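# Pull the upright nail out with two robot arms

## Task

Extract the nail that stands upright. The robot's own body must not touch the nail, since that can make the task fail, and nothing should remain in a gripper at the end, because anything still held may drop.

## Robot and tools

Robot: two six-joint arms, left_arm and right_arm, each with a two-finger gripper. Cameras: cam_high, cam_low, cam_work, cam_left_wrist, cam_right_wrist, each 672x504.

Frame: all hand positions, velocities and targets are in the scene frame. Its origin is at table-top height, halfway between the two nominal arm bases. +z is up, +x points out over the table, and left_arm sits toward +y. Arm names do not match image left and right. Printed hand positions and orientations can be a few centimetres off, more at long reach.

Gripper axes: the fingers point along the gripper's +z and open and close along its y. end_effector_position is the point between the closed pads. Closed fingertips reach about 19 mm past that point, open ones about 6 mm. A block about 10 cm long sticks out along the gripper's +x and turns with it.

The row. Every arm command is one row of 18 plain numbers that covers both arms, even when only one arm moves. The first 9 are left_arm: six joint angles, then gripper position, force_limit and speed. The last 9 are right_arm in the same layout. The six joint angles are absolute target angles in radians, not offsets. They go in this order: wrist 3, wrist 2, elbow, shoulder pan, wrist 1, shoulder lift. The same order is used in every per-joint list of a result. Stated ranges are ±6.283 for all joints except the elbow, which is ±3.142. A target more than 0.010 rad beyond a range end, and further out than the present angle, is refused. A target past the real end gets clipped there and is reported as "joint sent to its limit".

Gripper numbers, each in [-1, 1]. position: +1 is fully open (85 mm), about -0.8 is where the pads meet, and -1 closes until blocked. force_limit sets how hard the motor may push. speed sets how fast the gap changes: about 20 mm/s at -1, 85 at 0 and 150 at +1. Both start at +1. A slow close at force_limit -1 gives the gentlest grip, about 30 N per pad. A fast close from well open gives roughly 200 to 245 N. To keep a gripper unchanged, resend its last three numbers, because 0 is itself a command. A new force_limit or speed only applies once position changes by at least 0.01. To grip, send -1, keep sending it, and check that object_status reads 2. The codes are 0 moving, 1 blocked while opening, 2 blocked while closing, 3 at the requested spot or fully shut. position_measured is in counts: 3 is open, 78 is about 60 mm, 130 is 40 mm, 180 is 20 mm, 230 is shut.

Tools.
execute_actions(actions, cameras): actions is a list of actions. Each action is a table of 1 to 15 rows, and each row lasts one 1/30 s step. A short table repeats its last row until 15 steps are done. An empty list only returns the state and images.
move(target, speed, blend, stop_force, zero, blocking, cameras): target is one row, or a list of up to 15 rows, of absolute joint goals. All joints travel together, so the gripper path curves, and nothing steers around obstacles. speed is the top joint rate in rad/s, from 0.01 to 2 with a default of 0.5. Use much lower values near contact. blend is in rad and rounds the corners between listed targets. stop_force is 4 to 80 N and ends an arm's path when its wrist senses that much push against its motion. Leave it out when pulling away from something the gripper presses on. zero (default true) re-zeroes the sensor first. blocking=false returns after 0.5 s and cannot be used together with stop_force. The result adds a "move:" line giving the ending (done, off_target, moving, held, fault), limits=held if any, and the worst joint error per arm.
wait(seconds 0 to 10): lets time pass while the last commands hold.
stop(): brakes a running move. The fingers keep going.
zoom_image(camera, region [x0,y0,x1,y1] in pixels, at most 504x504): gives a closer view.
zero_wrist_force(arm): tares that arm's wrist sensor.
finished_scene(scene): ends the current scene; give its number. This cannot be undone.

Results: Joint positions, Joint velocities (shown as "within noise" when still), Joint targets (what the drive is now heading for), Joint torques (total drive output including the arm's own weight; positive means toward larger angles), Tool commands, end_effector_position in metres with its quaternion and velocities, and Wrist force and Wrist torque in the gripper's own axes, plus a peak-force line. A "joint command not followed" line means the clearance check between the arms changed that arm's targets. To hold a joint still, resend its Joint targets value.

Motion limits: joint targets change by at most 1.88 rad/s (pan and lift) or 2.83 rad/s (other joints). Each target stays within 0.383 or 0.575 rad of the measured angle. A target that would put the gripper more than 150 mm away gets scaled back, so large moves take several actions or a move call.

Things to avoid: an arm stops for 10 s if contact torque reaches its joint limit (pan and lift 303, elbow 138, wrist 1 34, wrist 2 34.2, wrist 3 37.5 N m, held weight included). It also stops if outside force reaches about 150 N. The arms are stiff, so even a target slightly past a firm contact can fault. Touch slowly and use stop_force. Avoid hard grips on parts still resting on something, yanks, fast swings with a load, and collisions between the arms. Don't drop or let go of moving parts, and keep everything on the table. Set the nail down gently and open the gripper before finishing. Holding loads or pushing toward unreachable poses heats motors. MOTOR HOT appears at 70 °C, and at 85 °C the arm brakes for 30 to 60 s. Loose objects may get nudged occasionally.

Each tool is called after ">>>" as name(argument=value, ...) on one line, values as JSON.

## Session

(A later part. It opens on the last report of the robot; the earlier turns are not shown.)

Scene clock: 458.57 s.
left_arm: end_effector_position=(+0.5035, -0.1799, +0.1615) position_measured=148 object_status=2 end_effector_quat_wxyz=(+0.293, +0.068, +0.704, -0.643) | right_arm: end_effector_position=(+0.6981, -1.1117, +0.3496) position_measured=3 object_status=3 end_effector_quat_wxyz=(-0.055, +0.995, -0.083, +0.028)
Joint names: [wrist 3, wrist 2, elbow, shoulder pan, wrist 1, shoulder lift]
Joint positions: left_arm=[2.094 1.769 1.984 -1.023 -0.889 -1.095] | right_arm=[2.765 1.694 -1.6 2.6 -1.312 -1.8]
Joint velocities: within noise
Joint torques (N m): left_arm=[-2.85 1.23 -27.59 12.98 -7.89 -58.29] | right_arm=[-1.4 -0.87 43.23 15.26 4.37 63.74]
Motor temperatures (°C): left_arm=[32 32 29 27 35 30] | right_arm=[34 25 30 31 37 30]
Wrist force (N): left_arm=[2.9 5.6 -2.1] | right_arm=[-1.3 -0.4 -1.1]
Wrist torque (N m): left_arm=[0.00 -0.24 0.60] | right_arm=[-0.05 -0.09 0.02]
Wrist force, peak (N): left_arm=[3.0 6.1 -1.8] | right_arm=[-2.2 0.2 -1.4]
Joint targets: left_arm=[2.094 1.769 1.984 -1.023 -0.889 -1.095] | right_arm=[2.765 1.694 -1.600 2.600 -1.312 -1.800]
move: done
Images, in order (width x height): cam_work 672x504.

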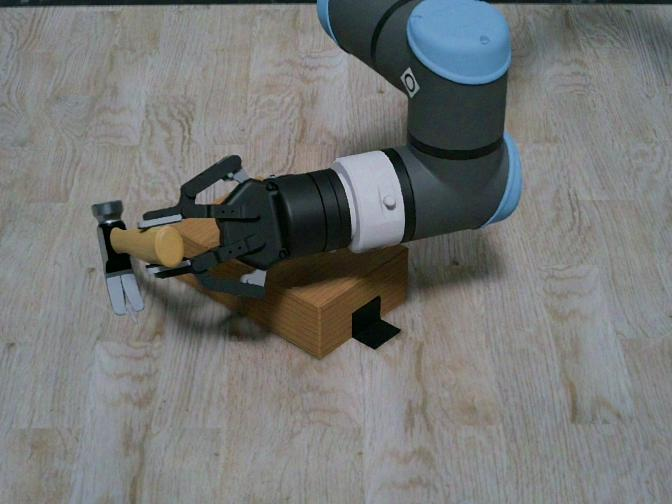

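>>> move(target=[2.0944,1.72199,2.01088,-1.06999,-0.90077,-1.11011,-1,1,-1,2.765,1.694,-1.6,2.6,-1.312,-1.8,1,1,1], speed=0.05, stop_force=8, cameras=["cam_work"])

>>> zoom_image(camera="cam_work", region=[80, 240, 240, 360])

Scene clock: 460.80 s.
left_arm: end_effector_position=(+0.4747, -0.1898, +0.1617) position_measured=148 object_status=2 end_effector_quat_wxyz=(+0.293, +0.068, +0.704, -0.643) | right_arm: end_effector_position=(+0.6981, -1.1117, +0.3496) position_measured=3 object_status=3 end_effector_quat_wxyz=(-0.055, +0.995, -0.083, +0.028)
Joint names: [wrist 3, wrist 2, elbow, shoulder pan, wrist 1, shoulder lift]
Joint positions: left_arm=[2.094 1.722 2.011 -1.07 -0.901 -1.11] | right_arm=[2.765 1.694 -1.6 2.6 -1.312 -1.8]
Joint velocities: within noise
Joint torques (N m): left_arm=[-2.89 -2.15 -28.59 -11.16 -7.8 -84.05] | right_arm=[-1.7 -0.88 43.36 15.38 4.34 65.54]
Motor temperatures (°C): left_arm=[32 32 29 27 35 30] | right_arm=[34 25 30 31 37 30]
Wrist force (N): left_arm=[3.0 5.4 -1.9] | right_arm=[-1.6 0.1 -1.4]
Wrist torque (N m): left_arm=[-0.04 -0.24 0.59] | right_arm=[0.02 -0.05 0.02]
Wrist force, peak (N): left_arm=[2.8 5.9 -2.0] | right_arm=[-1.6 0.2 -1.7]
Joint targets: left_arm=[2.094 1.722 2.011 -1.070 -0.901 -1.110] | right_arm=[2.765 1.694 -1.600 2.600 -1.312 -1.800]
move: done
Images, in order (width x height): cam_work 672x504.

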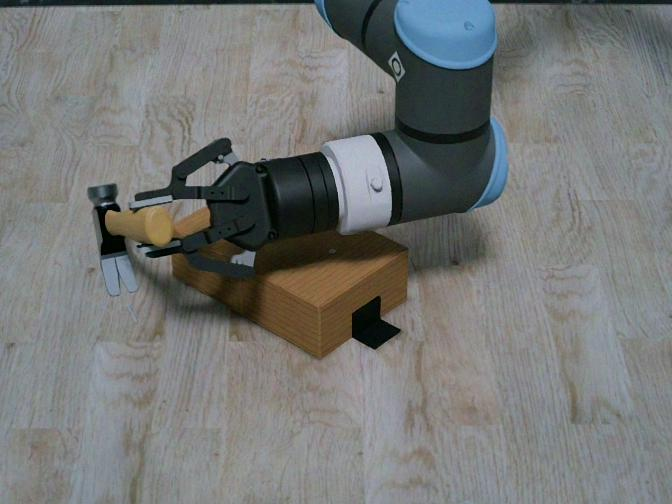

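Scaled by 3.150 from the camera's 672x504 image, which has a finer 960x720 frame.

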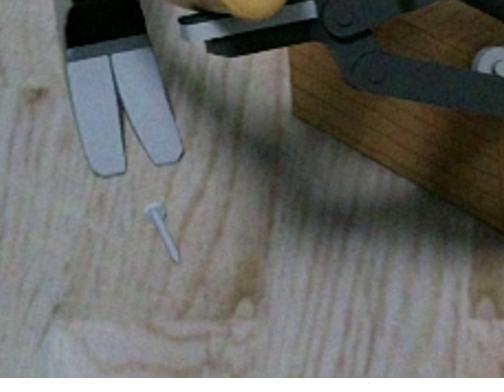

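>>> move(target=[[2.0944,1.72199,1.88889,-1.06999,-0.54716,-1.34173,-1,1,-1,2.765,1.694,-1.6,2.6,-1.312,-1.8,1,1,1],[3.14159,1.5708,2.2277,-0.532,-0.5766,-1.6511,-1,1,-1,2.765,1.694,-1.6,2.6,-1.312,-1.8,1,1,1]], speed=[0.15,0.4], blend=0.03, cameras=["cam_work","cam_high"])

>>> zoom_image(camera="cam_work", region=[80, 160, 420, 380])

Scene clock: 468.77 s.
left_arm: end_effector_position=(+0.6362, +0.3288, +0.3600) position_measured=148 object_status=2 end_effector_quat_wxyz=(+0.681, +0.192, +0.681, -0.192) | right_arm: end_effector_position=(+0.6981, -1.1117, +0.3496) position_measured=3 object_status=3 end_effector_quat_wxyz=(-0.055, +0.995, -0.083, +0.028)
Joint names: [wrist 3, wrist 2, elbow, shoulder pan, wrist 1, shoulder lift]
Joint positions: left_arm=[3.141 1.571 2.228 -0.532 -0.577 -1.651] | right_arm=[2.765 1.694 -1.6 2.6 -1.312 -1.8]
Joint velocities: within noise
Joint torques (N m): left_arm=[1.85 -1.75 -36.13 15.54 -8.31 -54.74] | right_arm=[-1.02 -0.84 44.29 15.28 4.67 66.89]
Motor temperatures (°C): left_arm=[32 32 29 27 35 30] | right_arm=[34 25 30 31 37 30]
Wrist force (N): left_arm=[4.8 2.1 -1.8] | right_arm=[-1.6 -0.2 -1.3]
Wrist torque (N m): left_arm=[0.10 0.02 0.01] | right_arm=[-0.02 -0.03 0.02]
Wrist force, peak (N): left_arm=[4.1 7.1 -2.1] | right_arm=[-1.9 0.1 -1.8]
Joint targets: left_arm=[3.142 1.571 2.228 -0.532 -0.577 -1.651] | right_arm=[2.765 1.694 -1.600 2.600 -1.312 -1.800]
move: done
Images, in order (width x height): cam_high 672x504, cam_work 672x504.

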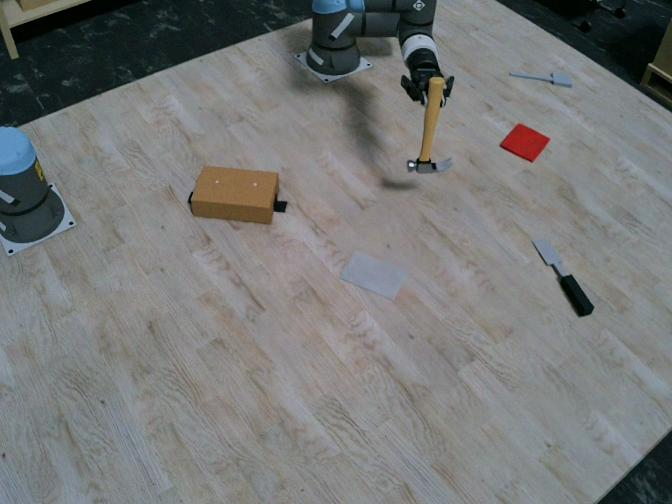

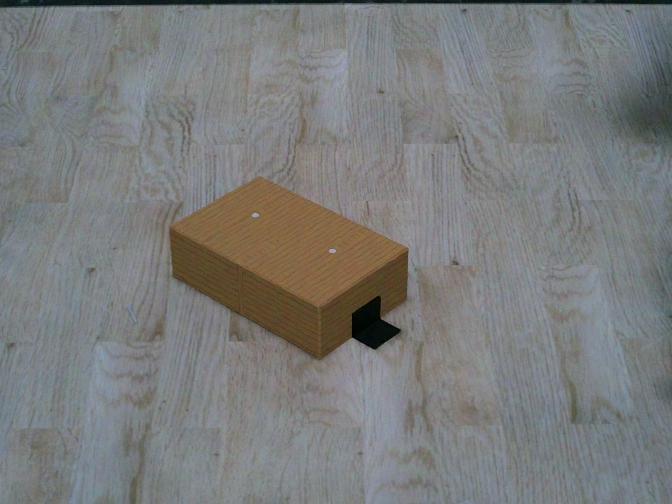

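Scaled by 1.482 from the camera's 672x504 image, which has a finer 960x720 frame.

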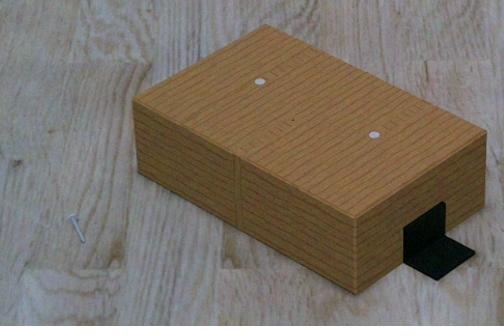

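>>> move(target=[[3.14159,1.5708,2.20527,-0.532,-0.41189,-1.53158,-1,1,-1,2.765,1.694,-1.6,2.6,-1.312,-1.8,1,1,1],[3.14159,1.5708,2.071,-0.532,-0.05994,-1.48746,-1,1,-1,2.765,1.694,-1.6,2.6,-1.312,-1.8,1,1,1],[3.14159,1.5708,1.93769,-0.532,0.23816,-1.39045,-1,1,-1,2.765,1.694,-1.6,2.6,-1.312,-1.8,1,1,1],[3.14159,1.5708,1.80791,-0.532,0.49743,-1.25814,-1,1,-1,2.765,1.694,-1.6,2.6,-1.312,-1.8,1,1,1],[3.14159,1.5708,1.67875,-0.532,0.73078,-1.10053,-1,1,-1,2.765,1.694,-1.6,2.6,-1.312,-1.8,1,1,1],[3.14159,1.5708,1.54512,-0.532,0.95085,-0.92517,-1,1,-1,2.765,1.694,-1.6,2.6,-1.312,-1.8,1,1,1]], speed=0.3, blend=0.02, cameras=["cam_high","cam_left_wrist"])

>>> move(target=[3.14159,1.5708,1.55875,-0.532,0.90391,-0.89186,-1,1,-1,2.765,1.694,-1.6,2.6,-1.312,-1.8,1,1,1], speed=0.02, stop_force=4, cameras=["cam_high","cam_low"])

Scene clock: 474.73 s.
left_arm: end_effector_position=(+0.6362, +0.3288, +0.0541) position_measured=172 object_status=2 end_effector_quat_wxyz=(+0.000, +0.271, +0.963, +0.000) | right_arm: end_effector_position=(+0.6981, -1.1117, +0.3496) position_measured=3 object_status=3 end_effector_quat_wxyz=(-0.055, +0.995, -0.083, +0.028)
Joint names: [wrist 3, wrist 2, elbow, shoulder pan, wrist 1, shoulder lift]
Joint positions: left_arm=[3.142 1.571 1.545 -0.532 0.951 -0.925] | right_arm=[2.765 1.694 -1.6 2.6 -1.312 -1.8]
Joint velocities: within noise
Joint torques (N m): left_arm=[0.93 -0.66 -37.16 -7.54 10.54 -62.19] | right_arm=[-0.81 -0.92 44.94 16.07 4.79 65.68]
Motor temperatures (°C): left_arm=[32 32 29 27 35 30] | right_arm=[34 25 30 31 37 30]
Wrist force (N): left_arm=[-1.6 0.1 -1.4] | right_arm=[-1.9 -0.2 -1.6]
Wrist torque (N m): left_arm=[0.10 -0.06 0.01] | right_arm=[-0.03 0.02 0.03]
Wrist force, peak (N): left_arm=[-56.4 0.8 -36.3] | right_arm=[-2.2 -0.3 -1.3]
Joint targets: left_arm=[3.142 1.571 1.545 -0.532 0.951 -0.925] | right_arm=[2.765 1.694 -1.600 2.600 -1.312 -1.800]
move: done
Images, in order (width x height): cam_high 672x504, cam_left_wrist 672x504.

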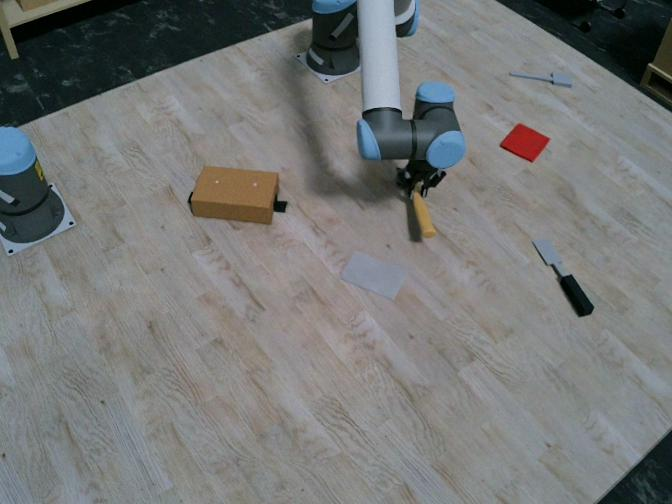

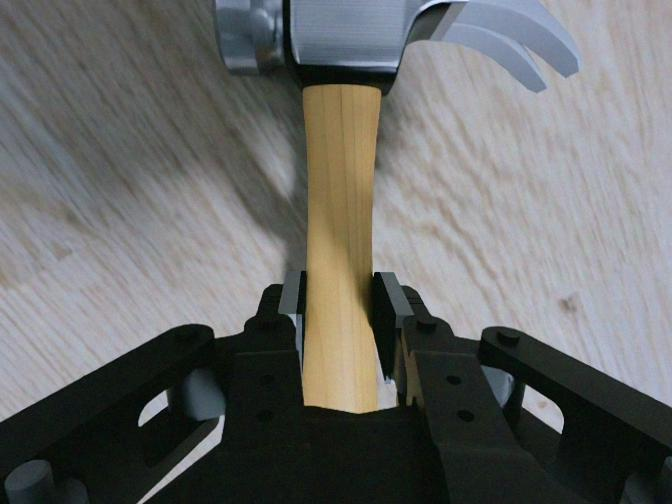

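Scene clock: 477.37 s.
left_arm: end_effector_position=(+0.6364, +0.3287, +0.0347) position_measured=172 object_status=2 end_effector_quat_wxyz=(+0.000, +0.271, +0.963, +0.000) | right_arm: end_effector_position=(+0.6981, -1.1117, +0.3496) position_measured=3 object_status=3 end_effector_quat_wxyz=(-0.055, +0.995, -0.083, +0.028)
Joint names: [wrist 3, wrist 2, elbow, shoulder pan, wrist 1, shoulder lift]
Joint positions: left_arm=[3.142 1.571 1.553 -0.532 0.924 -0.906] | right_arm=[2.765 1.694 -1.6 2.6 -1.312 -1.8]
Joint velocities: within noise
Joint torques (N m): left_arm=[1.36 0.02 -36.67 -8.08 8 -93.06] | right_arm=[-0.71 -1 45.39 14.71 4.98 67.6]
Motor temperatures (°C): left_arm=[32 32 29 27 35 30] | right_arm=[34 25 30 31 37 30]
Wrist force (N): left_arm=[1.1 -0.7 -2.9] | right_arm=[-1.5 -0.2 -1.2]
Wrist torque (N m): left_arm=[-0.10 -0.17 0.01] | right_arm=[-0.02 -0.05 0.02]
Wrist force, peak (N): left_arm=[0.6 -2.6 -32.6] | right_arm=[-1.9 -0.4 -1.5]
Joint targets: left_arm=[3.142 1.571 1.553 -0.532 0.924 -0.906] | right_arm=[2.765 1.694 -1.600 2.600 -1.312 -1.800]
move: contact (left_arm); left_arm: the wrist 1 is farthest, 0.020 rad from its target
Images, in order (width x height): cam_high 672x504, cam_low 672x504.

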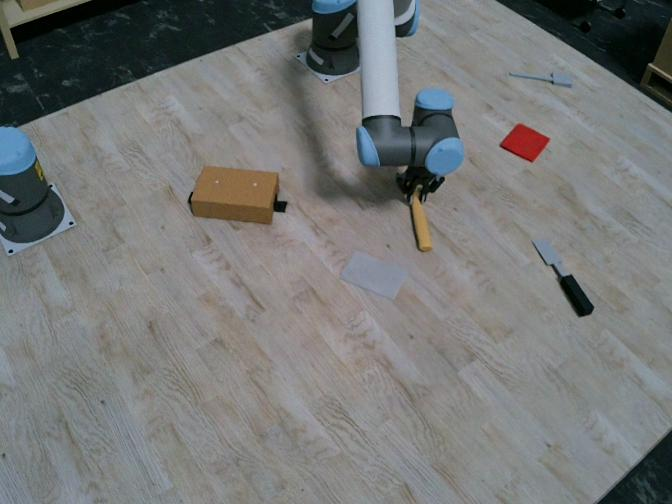

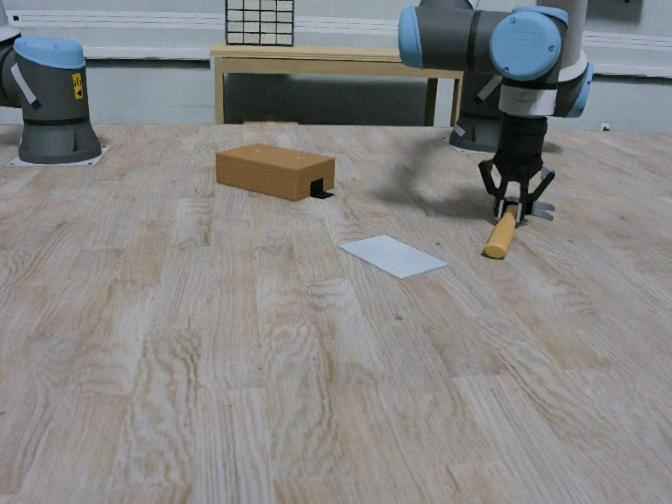

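>>> execute_actions(actions=[], cameras=["cam_left_wrist","cam_low","cam_high"])

>>> zoom_image(camera="cam_low", region=[440, 140, 600, 260])

>>> zoom_image(camera="cam_high", region=[360, 140, 480, 260])

Scene clock: 481.10 s.
left_arm: end_effector_position=(+0.6364, +0.3287, +0.0348) position_measured=172 object_status=2 end_effector_quat_wxyz=(+0.000, +0.271, +0.963, +0.000) | right_arm: end_effector_position=(+0.6981, -1.1117, +0.3496) position_measured=3 object_status=3 end_effector_quat_wxyz=(-0.055, +0.995, -0.083, +0.028)
Joint names: [wrist 3, wrist 2, elbow, shoulder pan, wrist 1, shoulder lift]
Joint positions: left_arm=[3.142 1.571 1.553 -0.532 0.924 -0.906] | right_arm=[2.765 1.694 -1.6 2.6 -1.312 -1.8]
Joint velocities: within noise
Joint torques (N m): left_arm=[1.4 -0.2 -37.01 -7.8 7.96 -93.16] | right_arm=[-0.8 -0.87 44.92 14.29 4.85 67.96]
Motor temperatures (°C): left_arm=[32 32 29 27 35 30] | right_arm=[33 25 30 31 37 30]
Wrist force (N): left_arm=[1.2 -0.9 -2.6] | right_arm=[-1.4 0.2 -1.3]
Wrist torque (N m): left_arm=[-0.12 -0.18 0.02] | right_arm=[0.05 -0.08 0.02]
Wrist force, peak (N): left_arm=[1.1 -1.0 -3.5] | right_arm=[-1.9 -0.1 -1.7]
Joint targets: left_arm=[3.142 1.571 1.553 -0.532 0.924 -0.906] | right_arm=[2.765 1.694 -1.600 2.600 -1.312 -1.800]
Tool commands: left_gripper/position=-1.0 left_gripper/force_limit=+1.0 left_gripper/speed=-1.0 right_gripper/position=+1.0 right_gripper/force_limit=+1.0 right_gripper/speed=+1.0
Images, in order (width x height): cam_high 672x504, cam_low 672x504, cam_left_wrist 672x504.

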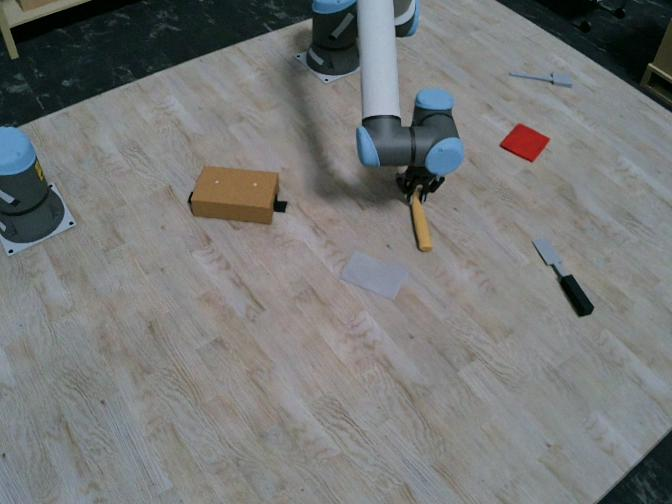

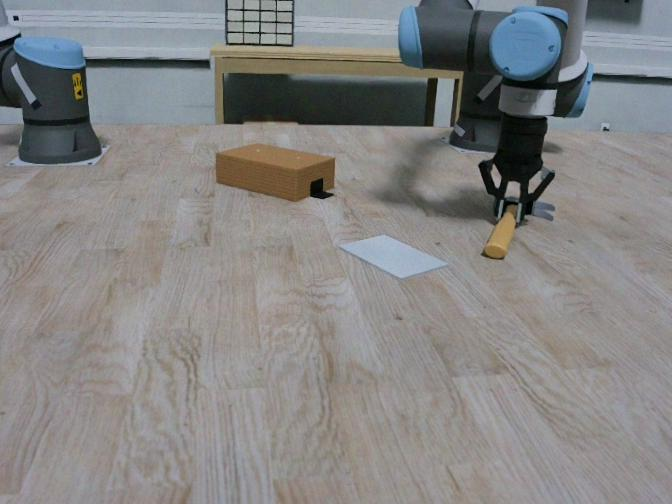

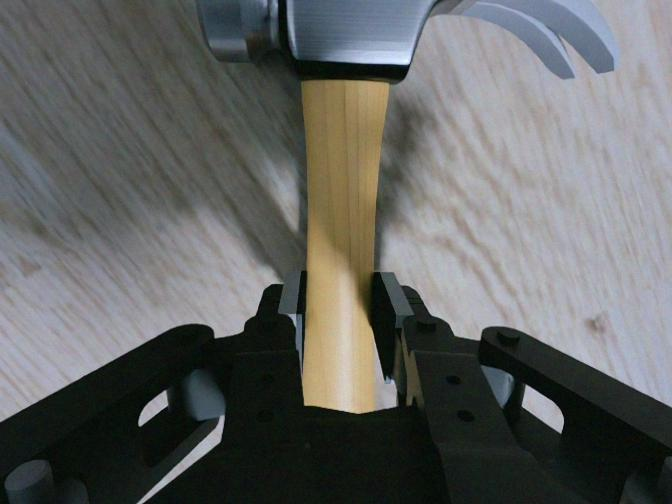

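Scaled by 3.150 from the camera's 672x504 image, which has a finer 960x720 frame.

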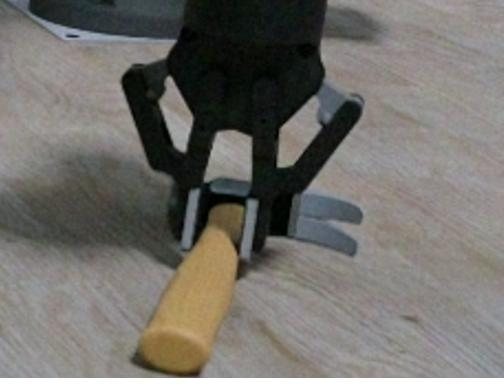

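Scaled by 4.200 from the camera's 672x504 image, which has a finer 960x720 frame.

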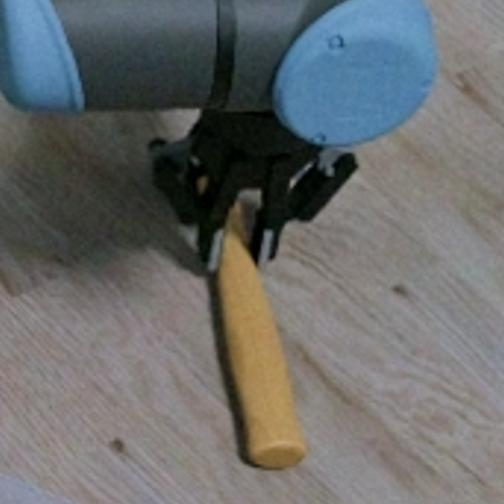

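>>> move(target=[3.14159,1.5708,1.553,-0.532,0.924,-0.906,1,1,-1,2.765,1.694,-1.6,2.6,-1.312,-1.8,1,1,1], cameras=["cam_left_wrist","cam_low"])

>>> zoom_image(camera="cam_low", region=[440, 140, 600, 260])

Scene clock: 486.53 s.
left_arm: end_effector_position=(+0.6363, +0.3287, +0.0345) position_measured=3 object_status=0 end_effector_quat_wxyz=(+0.000, +0.271, +0.963, +0.000) | right_arm: end_effector_position=(+0.6981, -1.1117, +0.3496) position_measured=3 object_status=3 end_effector_quat_wxyz=(-0.055, +0.995, -0.083, +0.028)
Joint names: [wrist 3, wrist 2, elbow, shoulder pan, wrist 1, shoulder lift]
Joint positions: left_arm=[3.142 1.571 1.553 -0.532 0.924 -0.906] | right_arm=[2.765 1.694 -1.6 2.6 -1.312 -1.8]
Joint velocities: within noise
Joint torques (N m): left_arm=[1.08 0.72 -29.85 -8.54 2.23 -67.38] | right_arm=[-0.57 -0.86 45.93 14.9 5.09 65.52]
Motor temperatures (°C): left_arm=[32 32 29 27 35 30] | right_arm=[33 25 30 31 37 30]
Wrist force (N): left_arm=[0.3 0.3 -0.5] | right_arm=[-1.7 0.0 -1.2]
Wrist torque (N m): left_arm=[-0.09 -0.12 0.09] | right_arm=[0.00 -0.02 0.02]
Wrist force, peak (N): left_arm=[1.1 -0.8 -3.5] | right_arm=[-2.1 -0.4 -1.1]
Joint targets: left_arm=[3.142 1.571 1.553 -0.532 0.924 -0.906] | right_arm=[2.765 1.694 -1.600 2.600 -1.312 -1.800]
move: done
Images, in order (width x height): cam_low 672x504, cam_left_wrist 672x504.

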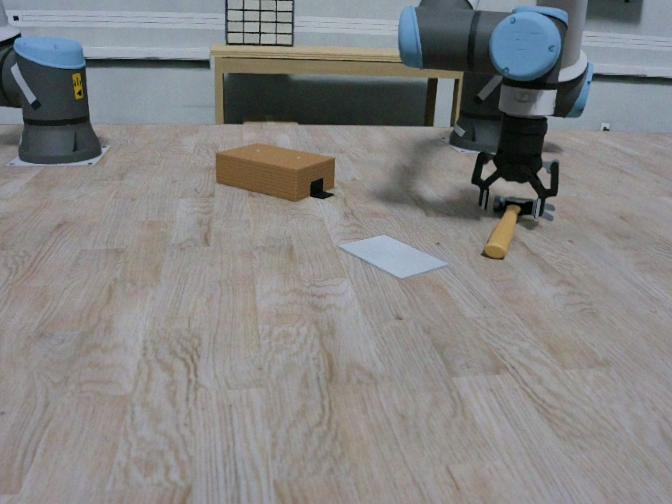

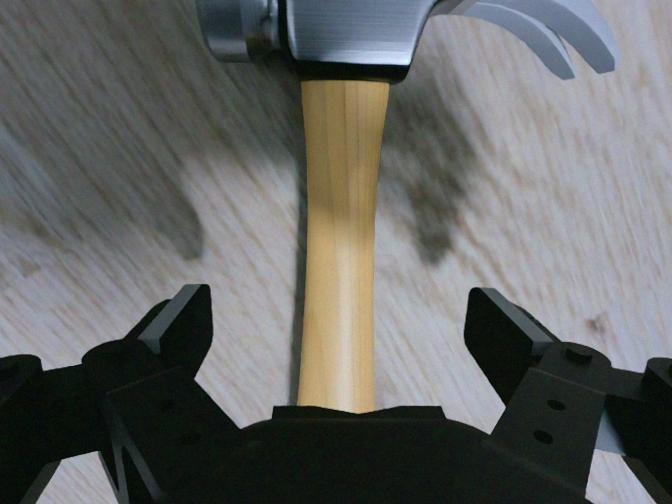

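Scaled by 3.150 from the camera's 672x504 image, which has a finer 960x720 frame.

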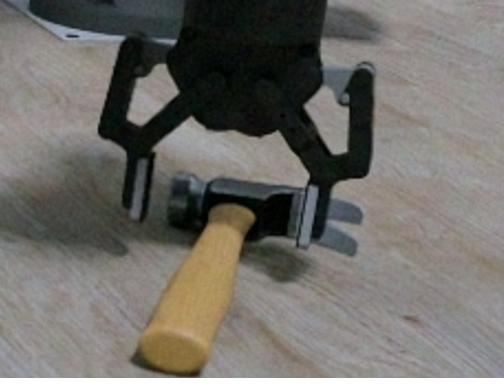

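>>> move(target=[3.14159,1.5708,1.44881,-0.532,1.1645,-1.04251,1,1,-1,2.765,1.694,-1.6,2.6,-1.312,-1.8,1,1,1], speed=0.2, cameras=["cam_left_wrist","cam_low","cam_work","cam_high"])

>>> zoom_image(camera="cam_low", region=[440, 140, 600, 260])

>>> zoom_image(camera="cam_work", region=[80, 160, 420, 380])

Scene clock: 489.37 s.
left_arm: end_effector_position=(+0.6362, +0.3288, +0.2000) position_measured=3 object_status=3 end_effector_quat_wxyz=(+0.000, +0.271, +0.963, +0.000) | right_arm: end_effector_position=(+0.6981, -1.1117, +0.3496) position_measured=3 object_status=3 end_effector_quat_wxyz=(-0.055, +0.995, -0.083, +0.028)
Joint names: [wrist 3, wrist 2, elbow, shoulder pan, wrist 1, shoulder lift]
Joint positions: left_arm=[3.142 1.571 1.449 -0.532 1.164 -1.042] | right_arm=[2.765 1.694 -1.6 2.6 -1.312 -1.8]
Joint velocities: within noise
Joint torques (N m): left_arm=[0.87 0.56 -44.83 -6.95 9.4 -88.93] | right_arm=[-0.43 -0.68 46.18 15.2 5.16 66.81]
Motor temperatures (°C): left_arm=[32 32 29 27 35 30] | right_arm=[33 25 30 31 37 30]
Wrist force (N): left_arm=[0.7 0.3 -1.2] | right_arm=[-1.7 -0.2 -1.2]
Wrist torque (N m): left_arm=[-0.07 -0.14 0.03] | right_arm=[-0.02 -0.02 0.03]
Wrist force, peak (N): left_arm=[0.7 0.4 -2.8] | right_arm=[-2.3 -0.1 -1.3]
Joint targets: left_arm=[3.142 1.571 1.449 -0.532 1.164 -1.043] | right_arm=[2.765 1.694 -1.600 2.600 -1.312 -1.800]
move: done
Images, in order (width x height): cam_high 672x504, cam_low 672x504, cam_work 672x504, cam_left_wrist 672x504.

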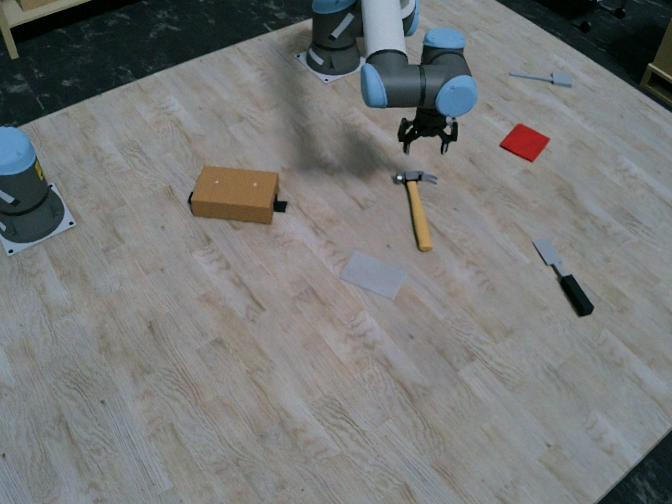

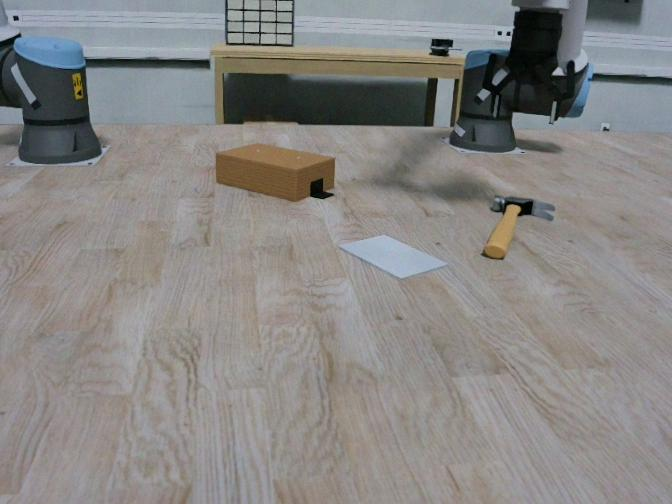

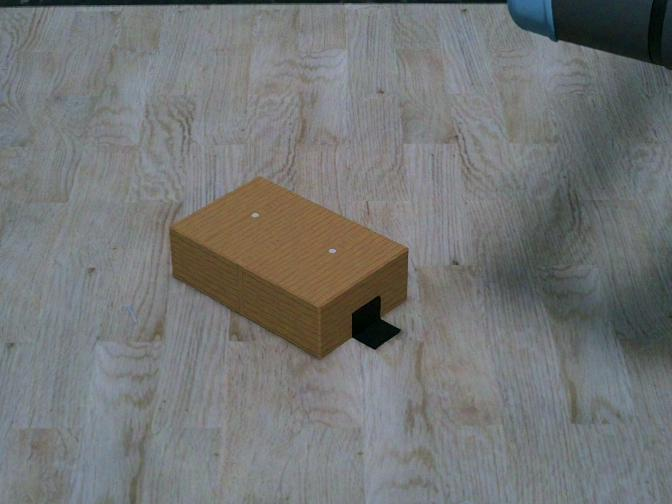

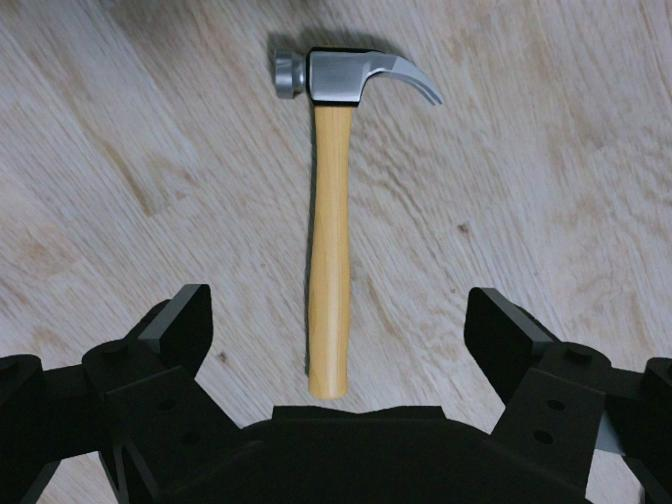

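Scaled by 3.150 from the camera's 672x504 image, which has a finer 960x720 frame.

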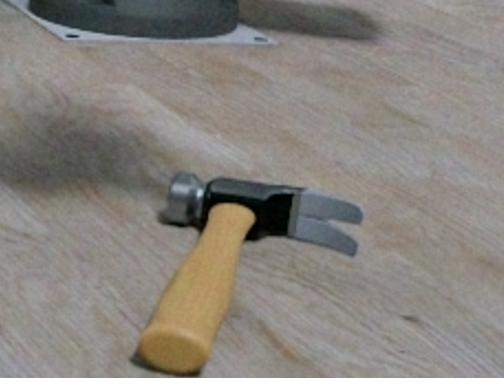

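Scaled by 1.482 from the camera's 672x504 image, which has a finer 960x720 frame.

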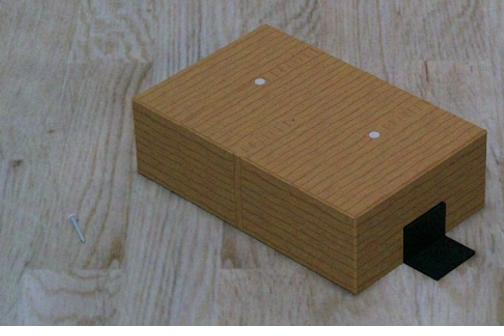

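>>> finished_scene(scene=1)

The scene is finished: the task was done.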